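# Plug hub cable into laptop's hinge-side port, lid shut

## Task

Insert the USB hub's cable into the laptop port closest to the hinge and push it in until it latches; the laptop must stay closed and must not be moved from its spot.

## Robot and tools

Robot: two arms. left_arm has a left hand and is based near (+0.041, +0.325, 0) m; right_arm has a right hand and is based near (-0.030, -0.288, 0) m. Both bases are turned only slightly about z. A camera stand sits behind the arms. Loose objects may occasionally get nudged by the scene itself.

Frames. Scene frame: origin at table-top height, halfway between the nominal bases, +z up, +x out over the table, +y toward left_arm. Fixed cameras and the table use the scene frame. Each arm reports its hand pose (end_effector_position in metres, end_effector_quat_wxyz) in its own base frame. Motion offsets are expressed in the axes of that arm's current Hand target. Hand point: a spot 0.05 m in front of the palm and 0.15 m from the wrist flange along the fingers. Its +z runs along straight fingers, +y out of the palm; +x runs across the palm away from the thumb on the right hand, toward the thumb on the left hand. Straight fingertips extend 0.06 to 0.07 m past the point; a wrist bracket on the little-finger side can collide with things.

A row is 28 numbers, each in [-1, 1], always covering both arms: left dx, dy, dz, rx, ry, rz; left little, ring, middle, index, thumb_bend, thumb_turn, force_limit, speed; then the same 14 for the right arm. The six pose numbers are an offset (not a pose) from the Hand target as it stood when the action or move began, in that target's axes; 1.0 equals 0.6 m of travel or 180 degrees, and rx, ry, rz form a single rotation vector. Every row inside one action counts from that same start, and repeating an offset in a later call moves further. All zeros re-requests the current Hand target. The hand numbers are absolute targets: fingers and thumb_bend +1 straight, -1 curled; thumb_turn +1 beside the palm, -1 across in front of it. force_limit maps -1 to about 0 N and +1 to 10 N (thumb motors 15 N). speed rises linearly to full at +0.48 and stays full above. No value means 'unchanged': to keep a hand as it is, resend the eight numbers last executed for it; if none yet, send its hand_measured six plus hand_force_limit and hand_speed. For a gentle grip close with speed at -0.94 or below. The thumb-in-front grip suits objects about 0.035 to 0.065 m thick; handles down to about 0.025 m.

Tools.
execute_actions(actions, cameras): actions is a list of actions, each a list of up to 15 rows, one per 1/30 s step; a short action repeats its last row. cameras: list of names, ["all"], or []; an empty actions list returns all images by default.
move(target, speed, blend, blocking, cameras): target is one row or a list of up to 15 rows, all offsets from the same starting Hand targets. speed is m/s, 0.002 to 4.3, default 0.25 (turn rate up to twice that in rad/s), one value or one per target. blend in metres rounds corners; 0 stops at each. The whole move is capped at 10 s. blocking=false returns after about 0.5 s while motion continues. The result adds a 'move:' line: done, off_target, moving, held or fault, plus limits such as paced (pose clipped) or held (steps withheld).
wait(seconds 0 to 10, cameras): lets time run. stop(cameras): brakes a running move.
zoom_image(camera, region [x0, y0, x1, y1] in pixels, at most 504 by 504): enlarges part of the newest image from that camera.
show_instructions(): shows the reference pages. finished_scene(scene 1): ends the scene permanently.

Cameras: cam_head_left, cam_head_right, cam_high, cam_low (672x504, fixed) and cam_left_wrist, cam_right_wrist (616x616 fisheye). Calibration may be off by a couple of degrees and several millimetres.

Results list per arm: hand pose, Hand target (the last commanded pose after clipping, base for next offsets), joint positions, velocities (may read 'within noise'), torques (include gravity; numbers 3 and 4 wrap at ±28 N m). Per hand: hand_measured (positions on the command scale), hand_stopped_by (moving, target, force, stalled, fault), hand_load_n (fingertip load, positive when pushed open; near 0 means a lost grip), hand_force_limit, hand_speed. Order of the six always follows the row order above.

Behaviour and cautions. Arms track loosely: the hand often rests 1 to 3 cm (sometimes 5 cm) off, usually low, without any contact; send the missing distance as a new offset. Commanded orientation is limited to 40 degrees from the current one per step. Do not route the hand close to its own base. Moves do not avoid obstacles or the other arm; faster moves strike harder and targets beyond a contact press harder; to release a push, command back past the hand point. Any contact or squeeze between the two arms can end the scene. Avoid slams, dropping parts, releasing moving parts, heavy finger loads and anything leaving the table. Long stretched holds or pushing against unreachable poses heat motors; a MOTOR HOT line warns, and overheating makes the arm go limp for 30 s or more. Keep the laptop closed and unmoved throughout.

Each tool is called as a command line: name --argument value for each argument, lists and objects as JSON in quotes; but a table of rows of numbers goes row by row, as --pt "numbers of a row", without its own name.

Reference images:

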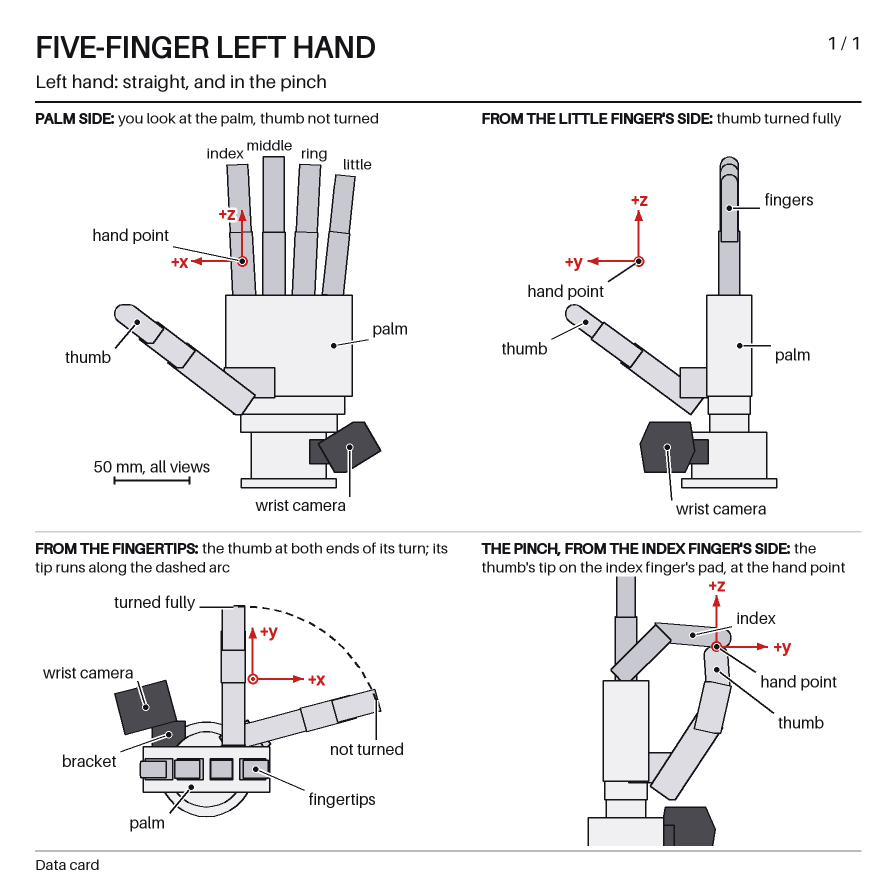

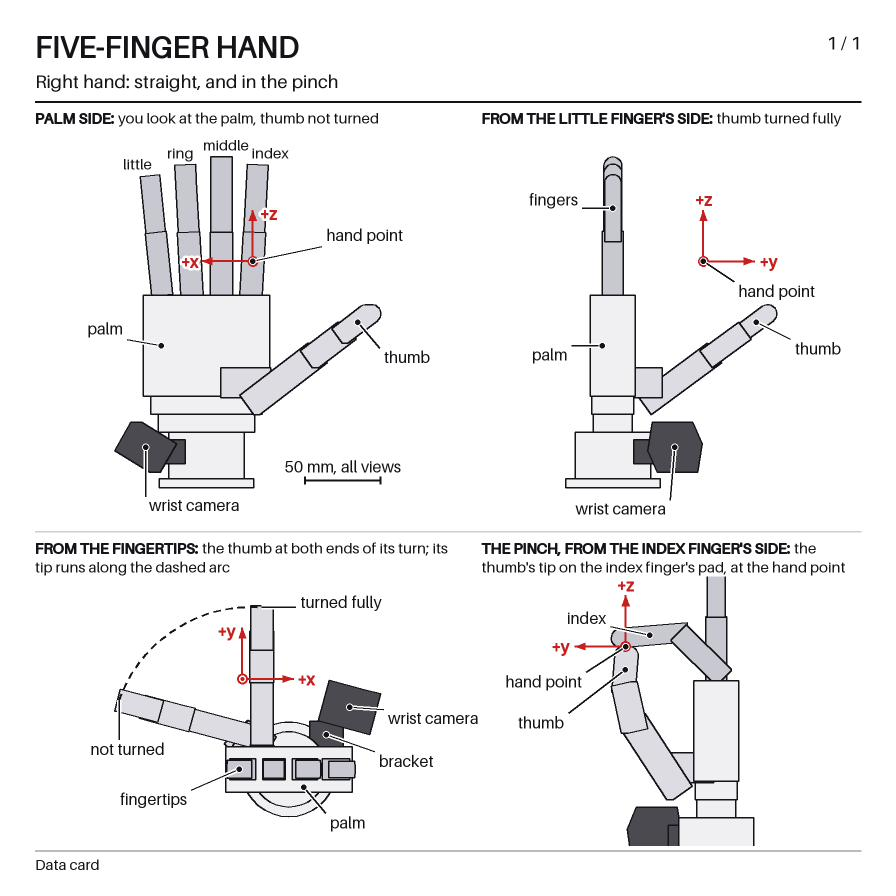

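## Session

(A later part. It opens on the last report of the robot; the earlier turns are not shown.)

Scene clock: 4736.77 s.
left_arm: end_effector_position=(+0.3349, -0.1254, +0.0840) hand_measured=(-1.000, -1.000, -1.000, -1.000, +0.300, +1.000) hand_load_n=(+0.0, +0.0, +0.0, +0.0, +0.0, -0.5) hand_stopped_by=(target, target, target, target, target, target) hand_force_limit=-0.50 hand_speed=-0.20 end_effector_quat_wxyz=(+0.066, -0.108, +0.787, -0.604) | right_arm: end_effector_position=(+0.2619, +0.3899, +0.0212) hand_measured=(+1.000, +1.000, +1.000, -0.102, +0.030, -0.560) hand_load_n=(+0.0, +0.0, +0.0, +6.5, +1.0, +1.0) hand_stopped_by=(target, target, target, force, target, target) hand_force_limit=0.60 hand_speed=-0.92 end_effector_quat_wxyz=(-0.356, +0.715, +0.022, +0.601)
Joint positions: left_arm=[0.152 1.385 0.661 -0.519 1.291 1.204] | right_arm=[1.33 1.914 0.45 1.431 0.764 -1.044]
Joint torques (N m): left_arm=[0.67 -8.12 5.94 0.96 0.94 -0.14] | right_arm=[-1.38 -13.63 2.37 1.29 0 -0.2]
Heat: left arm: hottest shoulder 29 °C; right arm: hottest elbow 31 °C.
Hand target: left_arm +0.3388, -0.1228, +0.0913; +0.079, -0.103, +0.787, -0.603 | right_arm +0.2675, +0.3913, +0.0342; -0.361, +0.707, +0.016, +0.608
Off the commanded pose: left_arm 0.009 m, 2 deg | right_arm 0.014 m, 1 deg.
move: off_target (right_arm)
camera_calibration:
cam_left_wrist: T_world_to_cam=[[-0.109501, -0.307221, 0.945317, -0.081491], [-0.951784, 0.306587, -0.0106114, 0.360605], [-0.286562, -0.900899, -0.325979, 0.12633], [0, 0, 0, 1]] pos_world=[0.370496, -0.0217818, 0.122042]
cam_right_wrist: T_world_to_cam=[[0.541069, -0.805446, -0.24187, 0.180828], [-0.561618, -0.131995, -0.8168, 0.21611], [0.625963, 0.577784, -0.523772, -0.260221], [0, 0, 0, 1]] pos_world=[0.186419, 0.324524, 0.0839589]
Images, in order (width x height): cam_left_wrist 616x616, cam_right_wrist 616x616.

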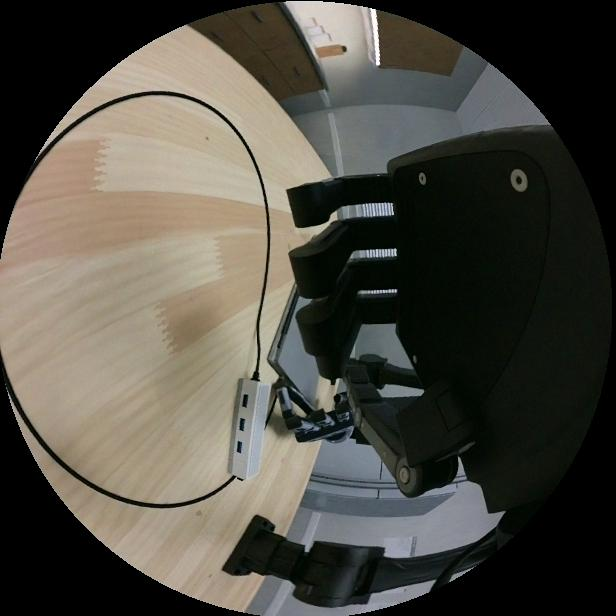

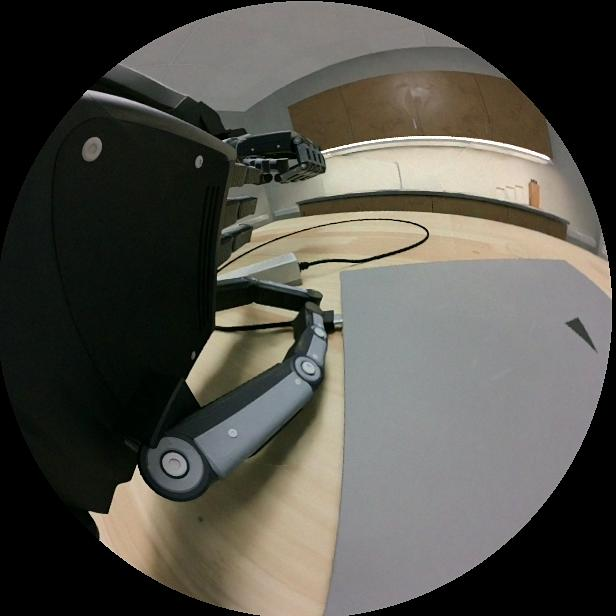

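move --target '[0,0,0,0,0,0,-1,-1,-1,-1,0.3,1,-0.5,-0.2, 0.0018,0.00395,-0.0012,0,0,0,1,1,1,-0.35,0.03,-0.56,0.6,-0.92]' --speed 0.02 --cameras '["cam_right_wrist","cam_left_wrist"]'

zoom_image --camera "cam_right_wrist" --region '[322, 304, 358, 340]'

zoom_image --camera "cam_left_wrist" --region '[270, 368, 290, 388]'

Scene clock: 4743.30 s.
left_arm: end_effector_position=(+0.3349, -0.1254, +0.0840) hand_measured=(-1.000, -1.000, -1.000, -1.000, +0.300, +1.000) hand_load_n=(+0.0, +0.0, +0.0, +0.0, +0.0, -0.5) hand_stopped_by=(target, target, target, target, target, target) hand_force_limit=-0.50 hand_speed=-0.20 end_effector_quat_wxyz=(+0.066, -0.108, +0.787, -0.604) | right_arm: end_effector_position=(+0.2627, +0.3900, +0.0212) hand_measured=(+1.000, +1.000, +1.000, -0.102, +0.030, -0.560) hand_load_n=(+0.0, +0.0, +0.0, +5.5, +0.5, +1.5) hand_stopped_by=(target, target, target, force, target, target) hand_force_limit=0.60 hand_speed=-0.92 end_effector_quat_wxyz=(-0.357, +0.715, +0.022, +0.601)
Joint positions: left_arm=[0.152 1.385 0.661 -0.519 1.291 1.204] | right_arm=[1.327 1.914 0.45 1.431 0.759 -1.044]
Joint torques (N m): left_arm=[0.73 -8.12 5.93 0.95 0.94 -0.14] | right_arm=[-1.61 -13.63 1.84 1.52 -0.02 -0.19]
Heat: left arm: hottest shoulder 29 °C; right arm: hottest elbow 31 °C.
Hand target: left_arm +0.3388, -0.1228, +0.0913; +0.079, -0.103, +0.787, -0.603 | right_arm +0.2683, +0.3888, +0.0340; -0.361, +0.707, +0.016, +0.608
Off the commanded pose: left_arm 0.009 m, 2 deg | right_arm 0.014 m, 2 deg.
move: off_target (right_arm)
camera_calibration:
cam_left_wrist: T_world_to_cam=[[-0.109501, -0.307221, 0.945317, -0.081491], [-0.951784, 0.306587, -0.0106114, 0.360605], [-0.286562, -0.900899, -0.325979, 0.12633], [0, 0, 0, 1]] pos_world=[0.370496, -0.0217818, 0.122042]
cam_right_wrist: T_world_to_cam=[[0.542257, -0.804622, -0.241951, 0.179745], [-0.561522, -0.132834, -0.81673, 0.216771], [0.62502, 0.578738, -0.523843, -0.260906], [0, 0, 0, 1]] pos_world=[0.187325, 0.324418, 0.0838594]
Images, in order (width x height): cam_left_wrist 616x616, cam_right_wrist 616x616.

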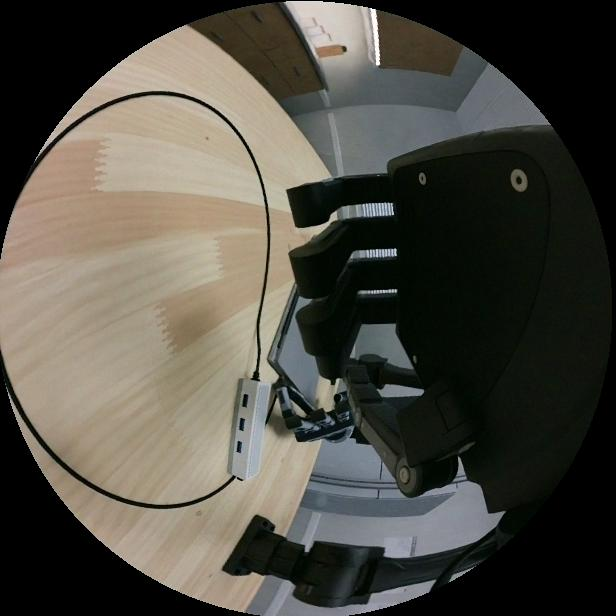

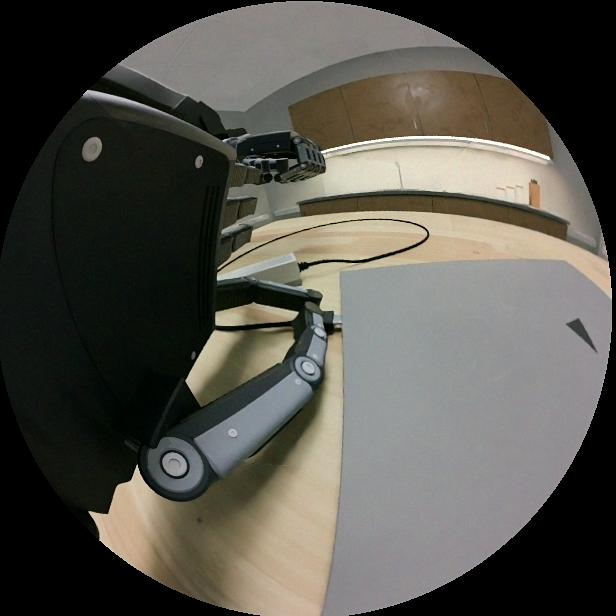

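Scaled by 14.000 from the camera's 616x616 image, which has a finer 880x880 frame.

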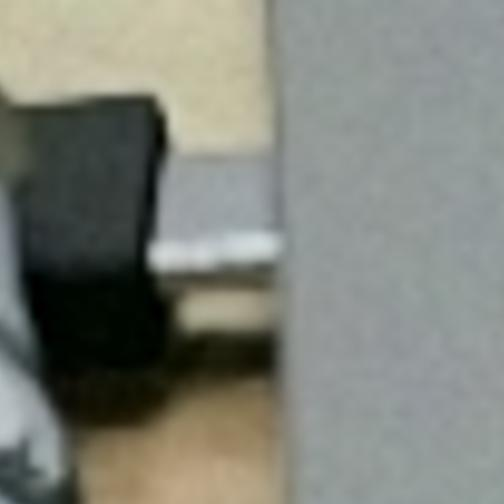

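Scaled by 25.200 from the camera's 616x616 image, which has a finer 880x880 frame.

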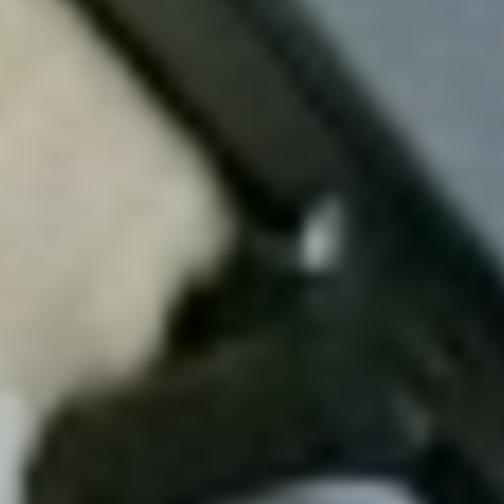

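move --target '[0,0,0,0,0,0,-1,-1,-1,-1,0.3,1,-0.5,-0.2, -0.02102,-0.0338,-0.00332,0,0,0,1,1,1,-0.35,0.03,-0.56,0.6,-0.92]' --speed 0.03 --cameras '["cam_right_wrist","cam_left_wrist"]'

zoom_image --camera "cam_right_wrist" --region '[322, 304, 358, 340]'

zoom_image --camera "cam_left_wrist" --region '[270, 368, 290, 388]'

Scene clock: 4759.67 s.
left_arm: end_effector_position=(+0.3349, -0.1254, +0.0840) hand_measured=(-1.000, -1.000, -1.000, -1.000, +0.300, +1.000) hand_load_n=(+0.0, +0.5, +0.0, +0.0, +0.0, +0.0) hand_stopped_by=(target, target, target, target, target, target) hand_force_limit=-0.50 hand_speed=-0.20 end_effector_quat_wxyz=(+0.066, -0.108, +0.787, -0.604) | right_arm: end_effector_position=(+0.2547, +0.3992, +0.0242) hand_measured=(+1.000, +1.000, +1.000, -0.102, +0.030, -0.560) hand_load_n=(+0.0, +0.0, +0.0, +7.5, +2.0, +0.5) hand_stopped_by=(target, target, target, force, target, target) hand_force_limit=0.60 hand_speed=-0.92 end_effector_quat_wxyz=(-0.355, +0.713, +0.015, +0.605)
Joint positions: left_arm=[0.152 1.385 0.661 -0.519 1.291 1.204] | right_arm=[1.361 1.914 0.474 1.417 0.808 -1.044]
Joint torques (N m): left_arm=[0.62 -7.94 5.91 0.98 0.93 -0.13] | right_arm=[0.09 -12.86 3.62 0.87 0.18 -0.19]
Heat: left arm: hottest shoulder 29 °C; right arm: hottest elbow 31 °C.
Hand target: left_arm +0.3388, -0.1228, +0.0913; +0.079, -0.103, +0.787, -0.603 | right_arm +0.2540, +0.4079, +0.0330; -0.361, +0.707, +0.015, +0.608
Off the commanded pose: left_arm 0.009 m, 2 deg | right_arm 0.012 m, 1 deg.
move: off_target (right_arm)
camera_calibration:
cam_left_wrist: T_world_to_cam=[[-0.109501, -0.307221, 0.945317, -0.081491], [-0.951784, 0.306587, -0.0106114, 0.360605], [-0.286562, -0.900899, -0.325979, 0.12633], [0, 0, 0, 1]] pos_world=[0.370496, -0.0217818, 0.122042]
cam_right_wrist: T_world_to_cam=[[0.531419, -0.810198, -0.247332, 0.197375], [-0.560488, -0.117367, -0.819804, 0.209741], [0.635175, 0.574286, -0.516477, -0.260708], [0, 0, 0, 1]] pos_world=[0.178264, 0.33425, 0.0861134]
Images, in order (width x height): cam_left_wrist 616x616, cam_right_wrist 616x616.

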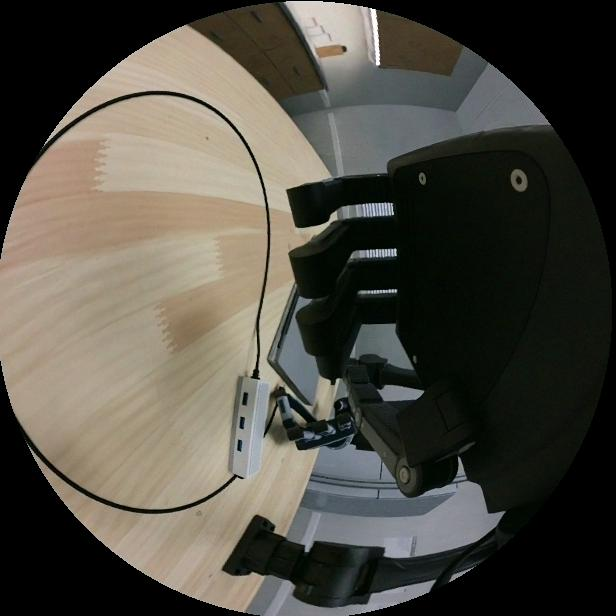

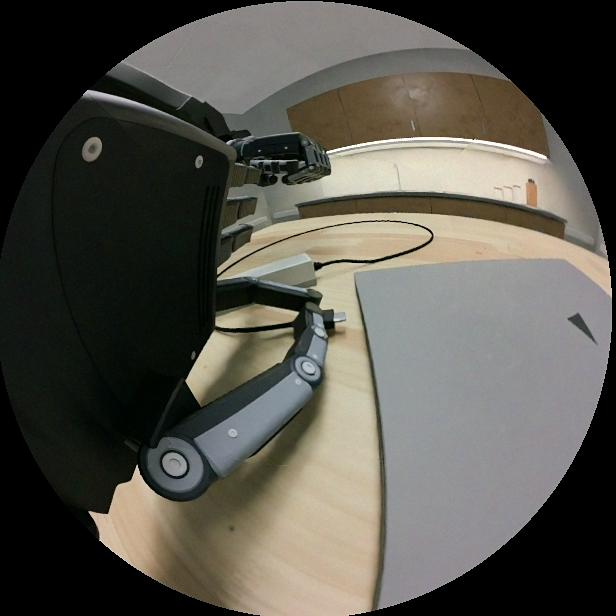

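Scaled by 14.000 from the camera's 616x616 image, which has a finer 880x880 frame.

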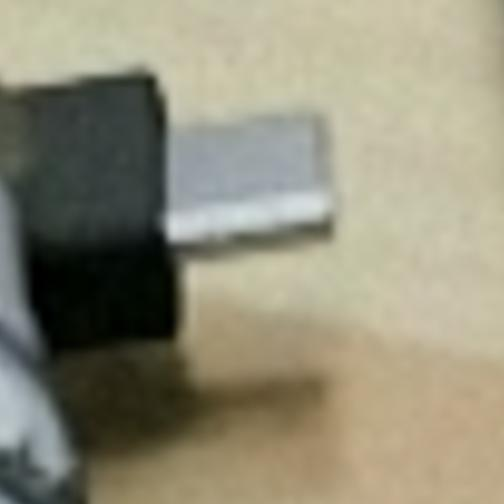

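Scaled by 25.200 from the camera's 616x616 image, which has a finer 880x880 frame.

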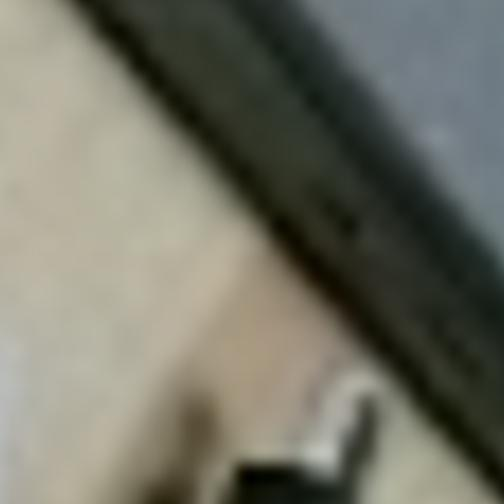

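zoom_image --camera "cam_left_wrist" --region '[272, 372, 296, 396]'

Scaled by 21.000 from the camera's 616x616 image, which has a finer 880x880 frame.

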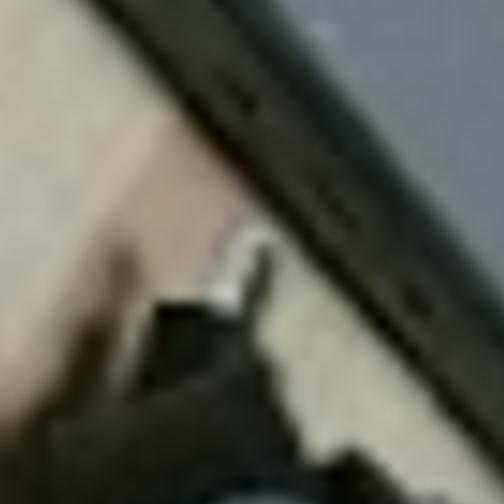

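move --target '[0,0,0,0,0,0,-1,-1,-1,-1,0.3,1,-0.5,-0.2, -0.0064,0.03748,-0.00972,0.0295,-0.0103,0,1,1,1,-0.35,0.03,-0.56,0.6,-0.92]' --speed 0.03 --cameras '["cam_right_wrist","cam_left_wrist"]'

zoom_image --camera "cam_right_wrist" --region '[322, 304, 358, 340]'

zoom_image --camera "cam_left_wrist" --region '[270, 368, 294, 392]'

Scene clock: 4787.30 s.
left_arm: end_effector_position=(+0.3349, -0.1254, +0.0840) hand_measured=(-1.000, -1.000, -1.000, -1.000, +0.300, +1.000) hand_load_n=(+0.0, +0.0, +0.0, +0.0, +0.0, -0.5) hand_stopped_by=(target, target, target, target, target, target) hand_force_limit=-0.50 hand_speed=-0.20 end_effector_quat_wxyz=(+0.066, -0.108, +0.787, -0.604) | right_arm: end_effector_position=(+0.2554, +0.3933, +0.0200) hand_measured=(+1.000, +1.000, +1.000, -0.102, +0.030, -0.560) hand_load_n=(+0.0, +0.0, +0.0, +7.0, +1.5, +1.0) hand_stopped_by=(target, target, target, force, target, target) hand_force_limit=0.60 hand_speed=-0.92 end_effector_quat_wxyz=(-0.395, +0.703, +0.048, +0.589)
Joint positions: left_arm=[0.152 1.385 0.661 -0.519 1.291 1.204] | right_arm=[1.317 1.952 0.417 1.544 0.659 -1.054]
Joint torques (N m): left_arm=[0.73 -7.94 5.91 0.98 0.93 -0.15] | right_arm=[-0.79 -10.11 1.31 2.07 -0.06 -0.19]
Heat: left arm: hottest shoulder 29 °C; right arm: hottest elbow 31 °C.
Hand target: left_arm +0.3388, -0.1228, +0.0913; +0.079, -0.103, +0.787, -0.603 | right_arm +0.2584, +0.3898, +0.0186; -0.393, +0.699, +0.050, +0.595
Off the commanded pose: left_arm 0.009 m, 2 deg | right_arm 0.005 m, 1 deg.
joint sent to its limit (right arm) — joint 4 (wrist pitch), upper limit. The joint targets still meet the commanded pose.
move: done
camera_calibration:
cam_left_wrist: T_world_to_cam=[[-0.109501, -0.307221, 0.945317, -0.081491], [-0.951784, 0.306587, -0.0106114, 0.360605], [-0.286562, -0.900899, -0.325979, 0.12633], [0, 0, 0, 1]] pos_world=[0.370496, -0.0217818, 0.122042]
cam_right_wrist: T_world_to_cam=[[0.616672, -0.743777, -0.257899, 0.14346], [-0.53603, -0.156801, -0.829509, 0.215346], [0.576531, 0.649776, -0.495381, -0.275036], [0, 0, 0, 1]] pos_world=[0.185531, 0.319181, 0.0793817]
Images, in order (width x height): cam_left_wrist 616x616, cam_right_wrist 616x616.

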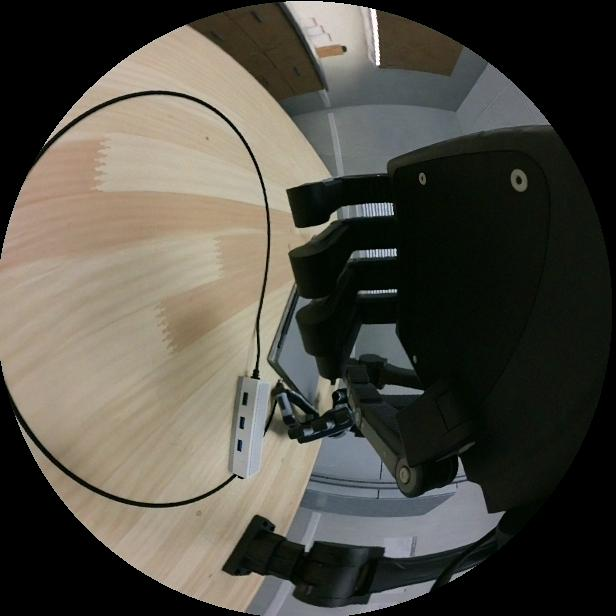

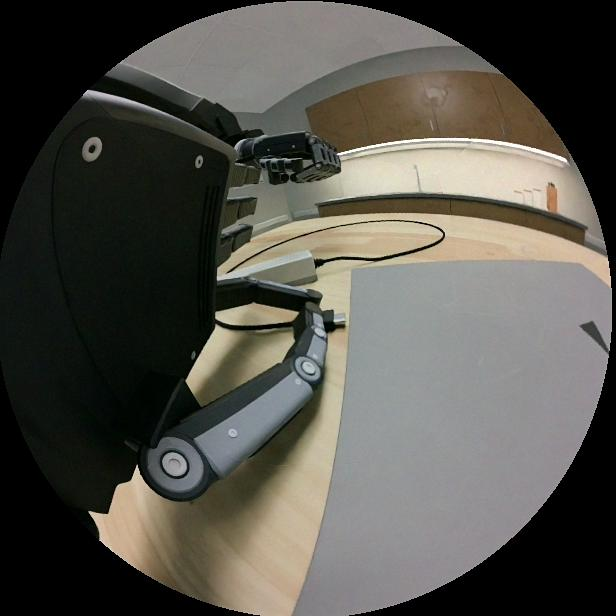

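Scaled by 14.000 from the camera's 616x616 image, which has a finer 880x880 frame.

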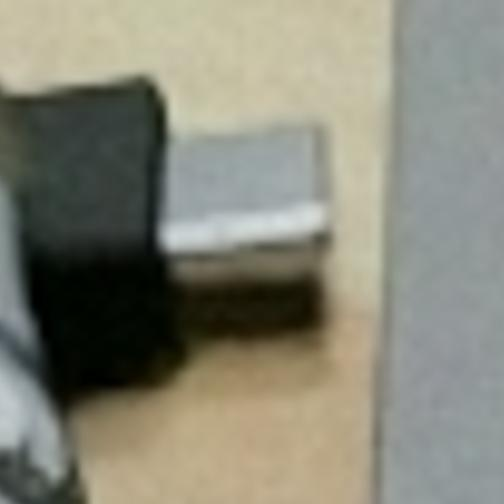

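Scaled by 21.000 from the camera's 616x616 image, which has a finer 880x880 frame.

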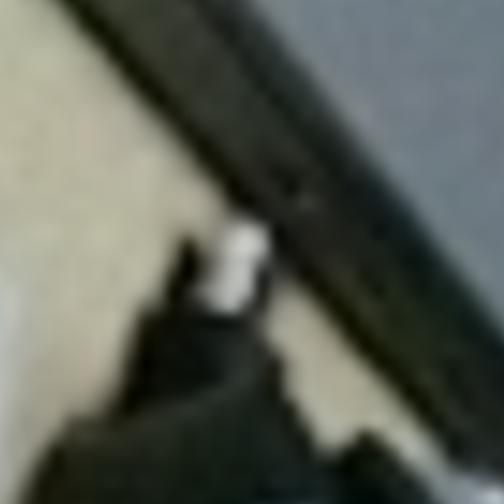

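zoom_image --camera "cam_right_wrist" --region '[280, 300, 380, 400]'

Scaled by 5.040 from the camera's 616x616 image, which has a finer 880x880 frame.

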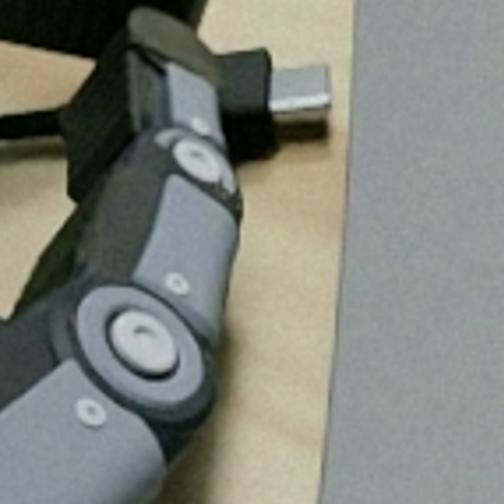

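move --target '[0,0,0,0,0,0,-1,-1,-1,-1,0.3,1,-0.5,-0.2, 0.00482,0.00577,-0.00135,0,0,0,1,1,1,-0.35,0.03,-0.56,0.6,-0.92]' --speed 0.03 --cameras '["cam_right_wrist","cam_left_wrist"]'

zoom_image --camera "cam_right_wrist" --region '[322, 304, 358, 340]'

zoom_image --camera "cam_left_wrist" --region '[270, 368, 290, 388]'

Scene clock: 4824.77 s.
left_arm: end_effector_position=(+0.3349, -0.1254, +0.0840) hand_measured=(-1.000, -1.000, -1.000, -1.000, +0.300, +1.000) hand_load_n=(+0.0, +0.5, +0.0, +0.0, +0.0, -0.5) hand_stopped_by=(target, target, target, target, target, target) hand_force_limit=-0.50 hand_speed=-0.20 end_effector_quat_wxyz=(+0.066, -0.108, +0.787, -0.604) | right_arm: end_effector_position=(+0.2572, +0.3892, +0.0184) hand_measured=(+1.000, +1.000, +1.000, -0.102, +0.030, -0.560) hand_load_n=(+0.0, +0.0, +0.0, +7.5, +1.0, +0.5) hand_stopped_by=(target, target, target, force, target, target) hand_force_limit=0.60 hand_speed=-0.92 end_effector_quat_wxyz=(-0.393, +0.705, +0.050, +0.588)
Joint positions: left_arm=[0.152 1.385 0.661 -0.519 1.291 1.204] | right_arm=[1.308 1.952 0.408 1.545 0.649 -1.054]
Joint torques (N m): left_arm=[0.73 -8.06 5.94 0.98 0.94 -0.15] | right_arm=[-1.2 -10.7 1.35 2.13 -0.04 -0.17]
Heat: left arm: hottest shoulder 29 °C; right arm: hottest elbow 31 °C.
Hand target: left_arm +0.3388, -0.1228, +0.0913; +0.079, -0.103, +0.787, -0.603 | right_arm +0.2605, +0.3858, +0.0194; -0.393, +0.699, +0.050, +0.595
Off the commanded pose: left_arm 0.009 m, 2 deg | right_arm 0.005 m, 1 deg.
joint sent to its limit (right arm) — joint 4 (wrist pitch), upper limit. The joint targets still meet the commanded pose.
move: done
camera_calibration:
cam_left_wrist: T_world_to_cam=[[-0.109501, -0.307221, 0.945317, -0.081491], [-0.951784, 0.306587, -0.0106114, 0.360605], [-0.286562, -0.900899, -0.325979, 0.12633], [0, 0, 0, 1]] pos_world=[0.370496, -0.0217818, 0.122042]
cam_right_wrist: T_world_to_cam=[[0.61675, -0.745105, -0.253847, 0.139381], [-0.537459, -0.162996, -0.827387, 0.217046], [0.575114, 0.646724, -0.500991, -0.272552], [0, 0, 0, 1]] pos_world=[0.187439, 0.315497, 0.0784166]
Images, in order (width x height): cam_left_wrist 616x616, cam_right_wrist 616x616.

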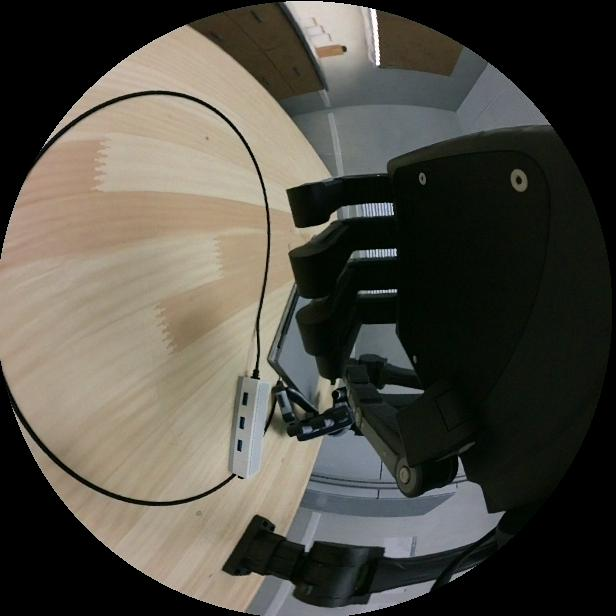

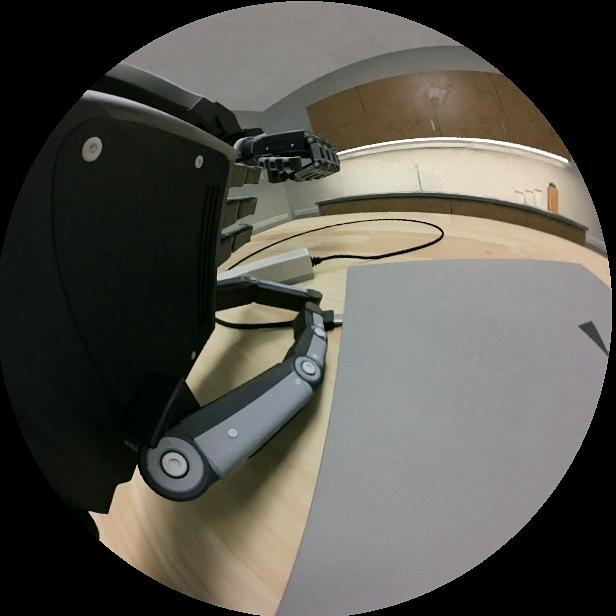

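Scaled by 14.000 from the camera's 616x616 image, which has a finer 880x880 frame.

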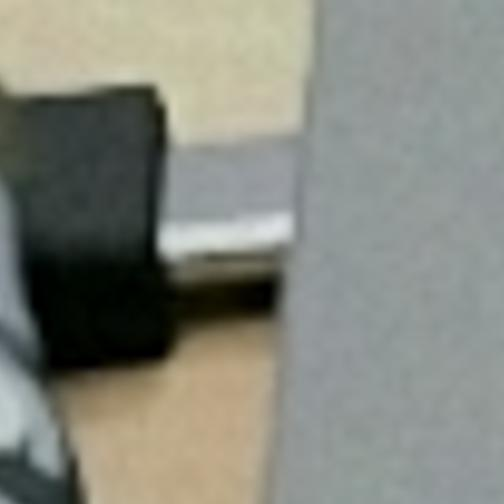

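Scaled by 25.200 from the camera's 616x616 image, which has a finer 880x880 frame.

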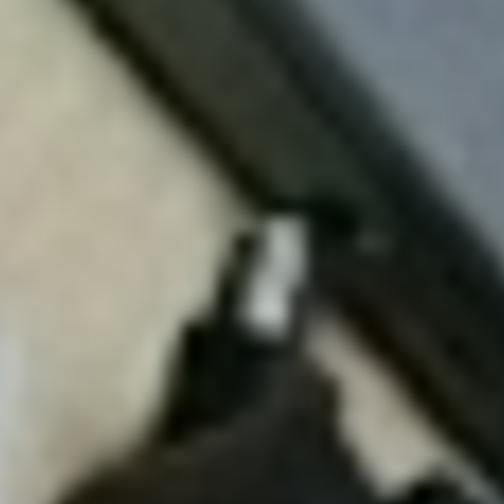

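move --target '[0,0,0,0,0,0,-1,-1,-1,-1,0.3,1,-0.5,-0.2, 0.0157,-0.0123,0,0,0,0,1,1,1,-0.35,0.03,-0.56,0.6,-0.92]' --speed 0.03 --cameras '["cam_right_wrist","cam_left_wrist"]'

zoom_image --camera "cam_right_wrist" --region '[322, 304, 358, 340]'

zoom_image --camera "cam_left_wrist" --region '[270, 368, 290, 388]'

Scene clock: 4834.97 s.
left_arm: end_effector_position=(+0.3349, -0.1254, +0.0840) hand_measured=(-1.000, -1.000, -1.000, -1.000, +0.300, +1.000) hand_load_n=(+0.0, +0.0, +0.0, +0.5, +0.0, -0.5) hand_stopped_by=(target, target, target, target, target, target) hand_force_limit=-0.50 hand_speed=-0.20 end_effector_quat_wxyz=(+0.066, -0.108, +0.787, -0.604) | right_arm: end_effector_position=(+0.2570, +0.3884, +0.0226) hand_measured=(+1.000, +1.000, +1.000, -0.102, +0.030, -0.560) hand_load_n=(+0.0, +0.0, +0.0, +7.0, +1.5, +0.5) hand_stopped_by=(target, target, target, force, target, target) hand_force_limit=0.60 hand_speed=-0.92 end_effector_quat_wxyz=(-0.395, +0.703, +0.049, +0.590)
Joint positions: left_arm=[0.152 1.385 0.661 -0.519 1.291 1.204] | right_arm=[1.308 1.94 0.403 1.545 0.649 -1.055]
Joint torques (N m): left_arm=[0.73 -8 5.91 0.95 0.94 -0.14] | right_arm=[-0.73 -13.22 1.21 0.98 0.12 -0.21]
Heat: left arm: hottest shoulder 29 °C; right arm: hottest elbow 31 °C.
Hand target: left_arm +0.3388, -0.1228, +0.0913; +0.079, -0.103, +0.787, -0.603 | right_arm +0.2592, +0.3871, +0.0312; -0.393, +0.700, +0.049, +0.595
Off the commanded pose: left_arm 0.009 m, 2 deg | right_arm 0.009 m, 1 deg.
move: done
camera_calibration:
cam_left_wrist: T_world_to_cam=[[-0.109501, -0.307221, 0.945317, -0.081491], [-0.951784, 0.306587, -0.0106114, 0.360605], [-0.286562, -0.900899, -0.325979, 0.12633], [0, 0, 0, 1]] pos_world=[0.370496, -0.0217818, 0.122042]
cam_right_wrist: T_world_to_cam=[[0.617455, -0.743427, -0.257032, 0.139195], [-0.535215, -0.157601, -0.829883, 0.217804], [0.576449, 0.649983, -0.495205, -0.271501], [0, 0, 0, 1]] pos_world=[0.187132, 0.314279, 0.0820805]
Images, in order (width x height): cam_left_wrist 616x616, cam_right_wrist 616x616.

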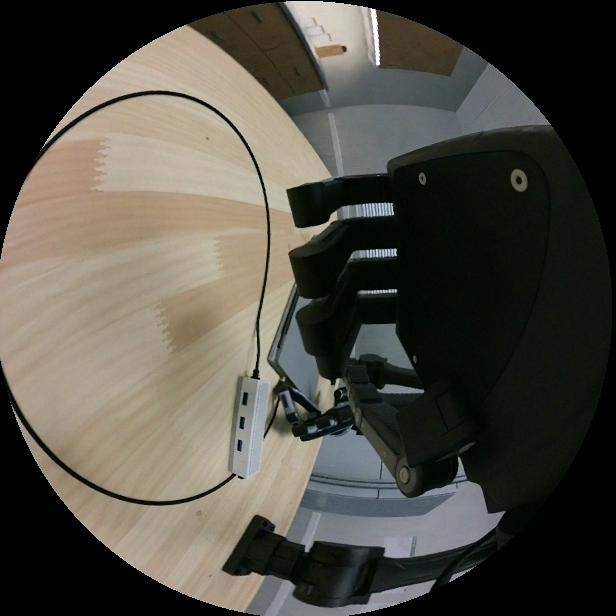

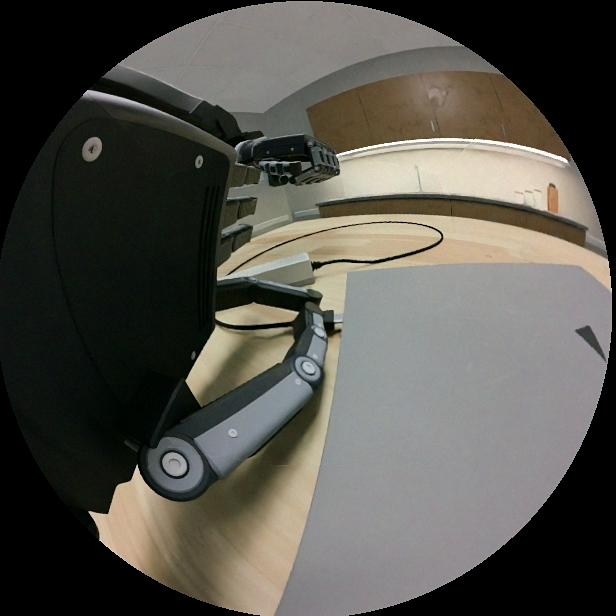

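Scaled by 14.000 from the camera's 616x616 image, which has a finer 880x880 frame.

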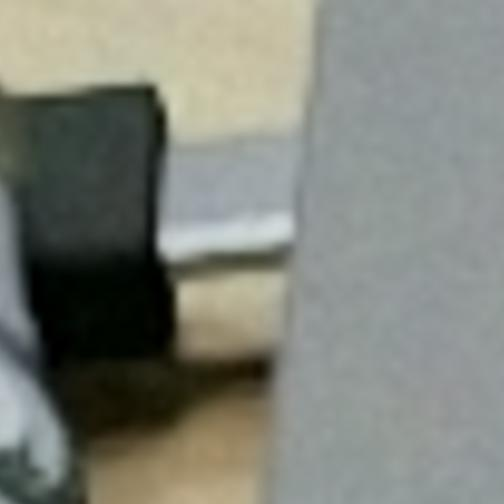

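Scaled by 25.200 from the camera's 616x616 image, which has a finer 880x880 frame.

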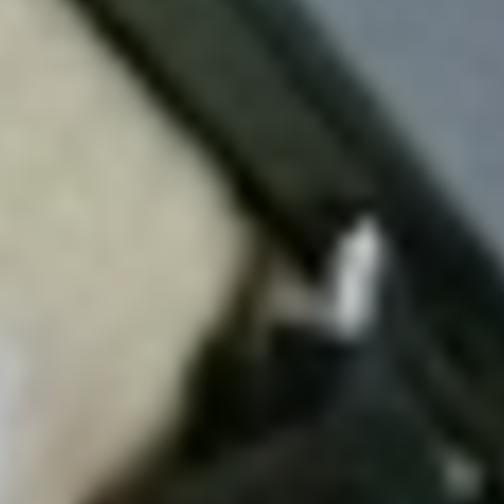

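move --target '[0,0,0,0,0,0,-1,-1,-1,-1,0.3,1,-0.5,-0.2, -0.01375,0.00623,0.0024,0,0,0,1,1,1,-0.35,0.03,-0.56,0.6,-0.92]' --speed 0.03

Scene clock: 4848.50 s.
left_arm: end_effector_position=(+0.3349, -0.1254, +0.0840) hand_measured=(-1.000, -1.000, -1.000, -1.000, +0.300, +1.000) hand_load_n=(+0.0, +0.0, +0.0, +0.0, +0.0, -0.5) hand_stopped_by=(target, target, target, target, target, target) hand_force_limit=-0.50 hand_speed=-0.20 end_effector_quat_wxyz=(+0.066, -0.108, +0.787, -0.604) | right_arm: end_effector_position=(+0.2570, +0.3883, +0.0225) hand_measured=(+1.000, +1.000, +1.000, -0.102, +0.030, -0.560) hand_load_n=(-0.5, +0.0, +0.0, +7.0, +1.0, +1.0) hand_stopped_by=(target, target, target, force, target, target) hand_force_limit=0.60 hand_speed=-0.92 end_effector_quat_wxyz=(-0.395, +0.703, +0.049, +0.590)
Joint positions: left_arm=[0.152 1.385 0.661 -0.519 1.291 1.204] | right_arm=[1.308 1.94 0.403 1.545 0.649 -1.055]
Joint torques (N m): left_arm=[0.85 -8 5.94 0.92 0.94 -0.14] | right_arm=[-0.91 -10.29 2.04 2 0.09 -0.22]
Heat: left arm: hottest shoulder 29 °C; right arm: hottest elbow 31 °C.
Hand target: left_arm +0.3388, -0.1228, +0.0913; +0.079, -0.103, +0.787, -0.603 | right_arm +0.2600, +0.3887, +0.0222; -0.393, +0.700, +0.050, +0.595
Off the commanded pose: left_arm 0.009 m, 2 deg | right_arm 0.003 m, 1 deg.
move: done

move --target '[0,0,0,0,0,0,-1,-1,-1,-1,0.3,1,-0.5,-0.2, -0.00581,0.00327,-0.0001,0,0,0,1,1,1,-0.35,0.03,-0.56,0.6,-0.92]' --speed 0.03

Scene clock: 4851.83 s.
left_arm: end_effector_position=(+0.3349, -0.1254, +0.0840) hand_measured=(-1.000, -1.000, -1.000, -1.000, +0.300, +1.000) hand_load_n=(+0.0, +0.0, +0.0, +0.0, +0.0, +0.0) hand_stopped_by=(target, target, target, target, target, target) hand_force_limit=-0.50 hand_speed=-0.20 end_effector_quat_wxyz=(+0.066, -0.108, +0.787, -0.604) | right_arm: end_effector_position=(+0.2566, +0.3879, +0.0183) hand_measured=(+1.000, +1.000, +1.000, -0.102, +0.030, -0.560) hand_load_n=(+0.0, +0.0, +0.0, +7.5, +0.5, +1.5) hand_stopped_by=(target, target, target, force, target, target) hand_force_limit=0.60 hand_speed=-0.92 end_effector_quat_wxyz=(-0.392, +0.706, +0.052, +0.588)
Joint positions: left_arm=[0.152 1.385 0.661 -0.519 1.291 1.204] | right_arm=[1.308 1.95 0.404 1.545 0.647 -1.055]
Joint torques (N m): left_arm=[0.62 -8 5.91 0.96 0.94 -0.15] | right_arm=[-0.91 -9.99 2.21 2.04 0.17 -0.17]
Heat: left arm: hottest shoulder 29 °C; right arm: hottest elbow 31 °C.
Hand target: left_arm +0.3388, -0.1228, +0.0913; +0.079, -0.103, +0.787, -0.603 | right_arm +0.2600, +0.3887, +0.0182; -0.393, +0.700, +0.050, +0.595
Off the commanded pose: left_arm 0.009 m, 2 deg | right_arm 0.003 m, 1 deg.
joint sent to its limit (right arm) — joint 4 (wrist pitch), upper limit. The joint targets still meet the commanded pose.
move: done

move --target '[0,0,0,0,0,0,-1,-1,-1,-1,0.3,1,-0.5,-0.2, 0.01423,-0.01028,0.00323,0,0,0,1,1,1,-0.35,0.03,-0.56,0.6,-0.92]' --speed 0.03

Scene clock: 4868.63 s.
left_arm: end_effector_position=(+0.3349, -0.1254, +0.0840) hand_measured=(-1.000, -1.000, -1.000, -1.000, +0.300, +1.000) hand_load_n=(+0.0, -0.5, +0.0, +0.0, +0.0, +0.0) hand_stopped_by=(target, target, target, target, target, target) hand_force_limit=-0.50 hand_speed=-0.20 end_effector_quat_wxyz=(+0.066, -0.108, +0.787, -0.604) | right_arm: end_effector_position=(+0.2566, +0.3879, +0.0183) hand_measured=(+1.000, +1.000, +1.000, -0.102, +0.030, -0.560) hand_load_n=(+0.0, +0.5, +0.0, +7.0, +0.5, +1.0) hand_stopped_by=(target, target, target, force, target, target) hand_force_limit=0.60 hand_speed=-0.92 end_effector_quat_wxyz=(-0.392, +0.706, +0.052, +0.588)
Joint positions: left_arm=[0.152 1.385 0.661 -0.519 1.291 1.204] | right_arm=[1.308 1.95 0.404 1.545 0.647 -1.055]
Joint torques (N m): left_arm=[0.85 -8.06 5.91 0.96 0.94 -0.14] | right_arm=[-0.85 -13.1 2.1 1.02 0.14 -0.22]
Heat: left arm: hottest shoulder 29 °C; right arm: hottest elbow 31 °C.
Hand target: left_arm +0.3388, -0.1228, +0.0913; +0.079, -0.103, +0.787, -0.603 | right_arm +0.2606, +0.3907, +0.0287; -0.393, +0.700, +0.050, +0.595
Off the commanded pose: left_arm 0.009 m, 2 deg | right_arm 0.011 m, 1 deg.
move: off_target (right_arm)

move --target '[0,0,0,0,0,0,-1,-1,-1,-1,0.3,1,-0.5,-0.2, 0.0027,-0.0022,0.0006,0,0,0,1,1,1,-0.35,0.03,-0.56,0.6,-0.92]' --speed 0.03

Scene clock: 4871.40 s.
left_arm: end_effector_position=(+0.3349, -0.1254, +0.0840) hand_measured=(-1.000, -1.000, -1.000, -1.000, +0.300, +1.000) hand_load_n=(+0.0, +0.0, +0.0, +0.0, +0.0, +0.0) hand_stopped_by=(target, target, target, target, target, target) hand_force_limit=-0.50 hand_speed=-0.20 end_effector_quat_wxyz=(+0.066, -0.108, +0.787, -0.604) | right_arm: end_effector_position=(+0.2567, +0.3881, +0.0194) hand_measured=(+1.000, +1.000, +1.000, -0.102, +0.030, -0.560) hand_load_n=(+0.0, +0.0, +0.0, +7.0, +1.0, +1.0) hand_stopped_by=(target, target, target, force, target, target) hand_force_limit=0.60 hand_speed=-0.92 end_effector_quat_wxyz=(-0.391, +0.706, +0.052, +0.588)
Joint positions: left_arm=[0.152 1.385 0.661 -0.519 1.291 1.204] | right_arm=[1.308 1.943 0.404 1.536 0.647 -1.055]
Joint torques (N m): left_arm=[0.67 -8 5.96 0.96 0.94 -0.15] | right_arm=[-0.85 -13.33 2.17 1.06 0.15 -0.22]
Heat: left arm: hottest shoulder 29 °C; right arm: hottest elbow 31 °C.
Hand target: left_arm +0.3388, -0.1228, +0.0913; +0.079, -0.103, +0.787, -0.603 | right_arm +0.2607, +0.3912, +0.0307; -0.393, +0.700, +0.050, +0.595
Off the commanded pose: left_arm 0.009 m, 2 deg | right_arm 0.012 m, 1 deg.
move: off_target (right_arm)

move --target '[0,0,0,0,0,0,-1,-1,-1,-1,0.3,1,-0.5,-0.2, 0.00058,-0.00218,0.00472,0,0,0,1,1,1,-0.35,0.03,-0.56,0.6,-0.92]' --speed 0.03

Scene clock: 4879.20 s.
left_arm: end_effector_position=(+0.3349, -0.1254, +0.0840) hand_measured=(-1.000, -1.000, -1.000, -1.000, +0.300, +1.000) hand_load_n=(+0.0, +0.0, +0.0, +0.0, +0.0, +0.0) hand_stopped_by=(target, target, target, target, target, target) hand_force_limit=-0.50 hand_speed=-0.20 end_effector_quat_wxyz=(+0.066, -0.108, +0.787, -0.604) | right_arm: end_effector_position=(+0.2569, +0.3885, +0.0191) hand_measured=(+1.000, +1.000, +1.000, -0.102, +0.030, -0.560) hand_load_n=(+0.5, +0.0, -0.5, +7.0, +1.5, +1.0) hand_stopped_by=(target, target, target, force, target, target) hand_force_limit=0.60 hand_speed=-0.92 end_effector_quat_wxyz=(-0.389, +0.708, +0.054, +0.587)
Joint positions: left_arm=[0.152 1.385 0.661 -0.519 1.291 1.204] | right_arm=[1.308 1.939 0.405 1.525 0.647 -1.057]
Joint torques (N m): left_arm=[0.67 -8.12 5.96 0.94 0.94 -0.15] | right_arm=[-1.03 -13.39 2.67 0.98 0.06 -0.19]
Heat: left arm: hottest shoulder 29 °C; right arm: hottest elbow 31 °C.
Hand target: left_arm +0.3388, -0.1228, +0.0913; +0.079, -0.103, +0.787, -0.603 | right_arm +0.2623, +0.3936, +0.0317; -0.393, +0.700, +0.050, +0.595
Off the commanded pose: left_arm 0.009 m, 2 deg | right_arm 0.015 m, 1 deg.
move: off_target (right_arm)

move --target '[0,0,0,0,0,0,-1,-1,-1,-1,0.3,1,-0.5,-0.2, 0.0013,-0.0028,0.0035,0,0,0,1,1,1,-0.35,0.03,-0.56,0.6,-0.92]' --speed 0.03 --cameras '["cam_right_wrist","cam_left_wrist"]'

zoom_image --camera "cam_right_wrist" --region '[322, 304, 358, 340]'

zoom_image --camera "cam_left_wrist" --region '[270, 368, 290, 388]'

Scene clock: 4883.33 s.
left_arm: end_effector_position=(+0.3349, -0.1254, +0.0840) hand_measured=(-1.000, -1.000, -1.000, -1.000, +0.300, +1.000) hand_load_n=(+0.0, +0.0, +0.0, +0.0, -0.5, -0.5) hand_stopped_by=(target, target, target, target, target, target) hand_force_limit=-0.50 hand_speed=-0.20 end_effector_quat_wxyz=(+0.066, -0.108, +0.787, -0.604) | right_arm: end_effector_position=(+0.2576, +0.3904, +0.0205) hand_measured=(+1.000, +1.000, +1.000, -0.102, +0.030, -0.560) hand_load_n=(+0.5, +0.0, +0.0, +7.5, +1.5, +1.0) hand_stopped_by=(target, target, target, force, target, target) hand_force_limit=0.60 hand_speed=-0.92 end_effector_quat_wxyz=(-0.388, +0.708, +0.054, +0.588)
Joint positions: left_arm=[0.152 1.385 0.661 -0.519 1.291 1.204] | right_arm=[1.308 1.933 0.41 1.513 0.647 -1.058]
Joint torques (N m): left_arm=[0.73 -8 5.91 0.98 0.94 -0.14] | right_arm=[-1.14 -13.39 2.84 0.9 0.02 -0.2]
Heat: left arm: hottest shoulder 29 °C; right arm: hottest elbow 31 °C.
Hand target: left_arm +0.3388, -0.1228, +0.0913; +0.079, -0.103, +0.787, -0.603 | right_arm +0.2634, +0.3958, +0.0333; -0.393, +0.699, +0.050, +0.595
Off the commanded pose: left_arm 0.009 m, 2 deg | right_arm 0.015 m, 1 deg.
move: off_target (right_arm)
camera_calibration:
cam_left_wrist: T_world_to_cam=[[-0.109501, -0.307221, 0.945317, -0.081491], [-0.951784, 0.306587, -0.0106114, 0.360605], [-0.286562, -0.900899, -0.325979, 0.12633], [0, 0, 0, 1]] pos_world=[0.370496, -0.0217818, 0.122042]
cam_right_wrist: T_world_to_cam=[[0.617751, -0.747397, -0.244504, 0.140947], [-0.537712, -0.174595, -0.824853, 0.223803], [0.573803, 0.641026, -0.50974, -0.269737], [0, 0, 0, 1]] pos_world=[0.188047, 0.317327, 0.0815709]
Images, in order (width x height): cam_left_wrist 616x616, cam_right_wrist 616x616.

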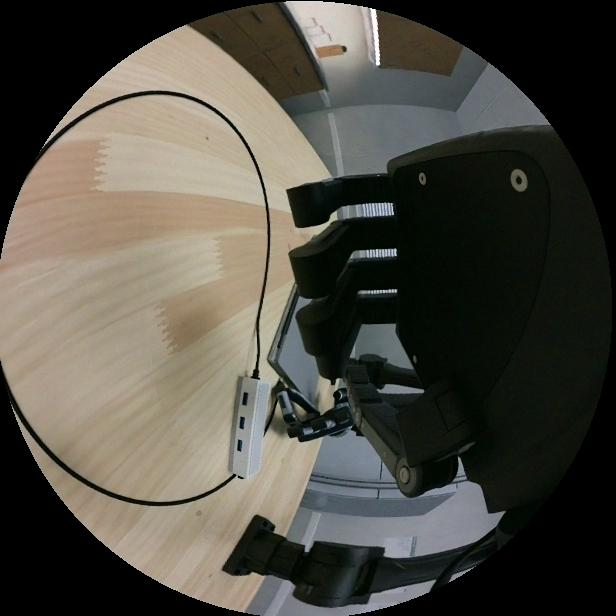

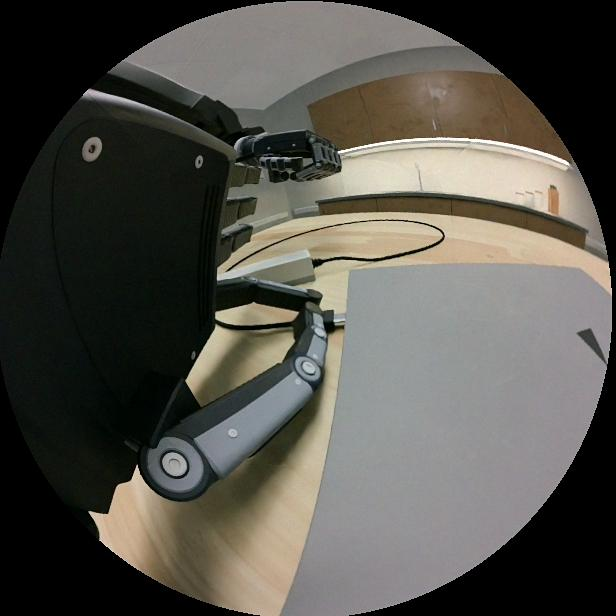

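Scaled by 14.000 from the camera's 616x616 image, which has a finer 880x880 frame.

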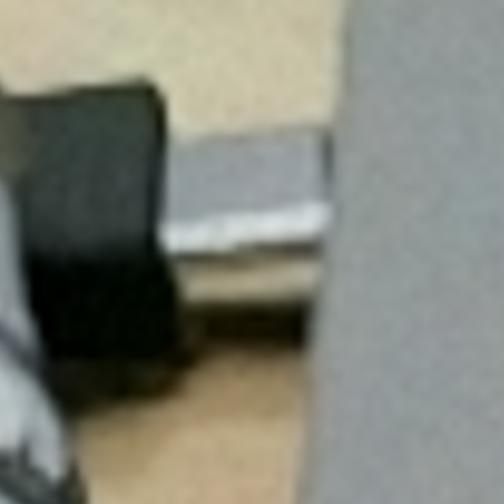

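Scaled by 25.200 from the camera's 616x616 image, which has a finer 880x880 frame.

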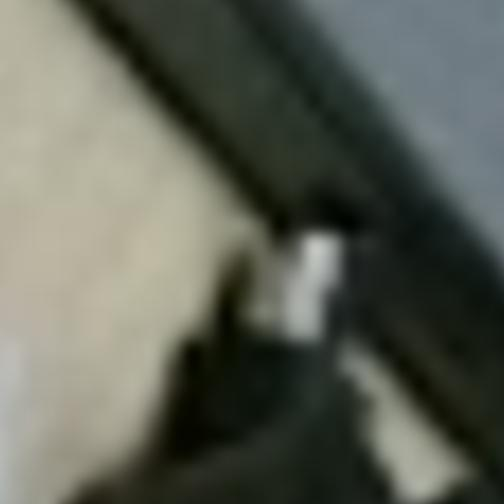

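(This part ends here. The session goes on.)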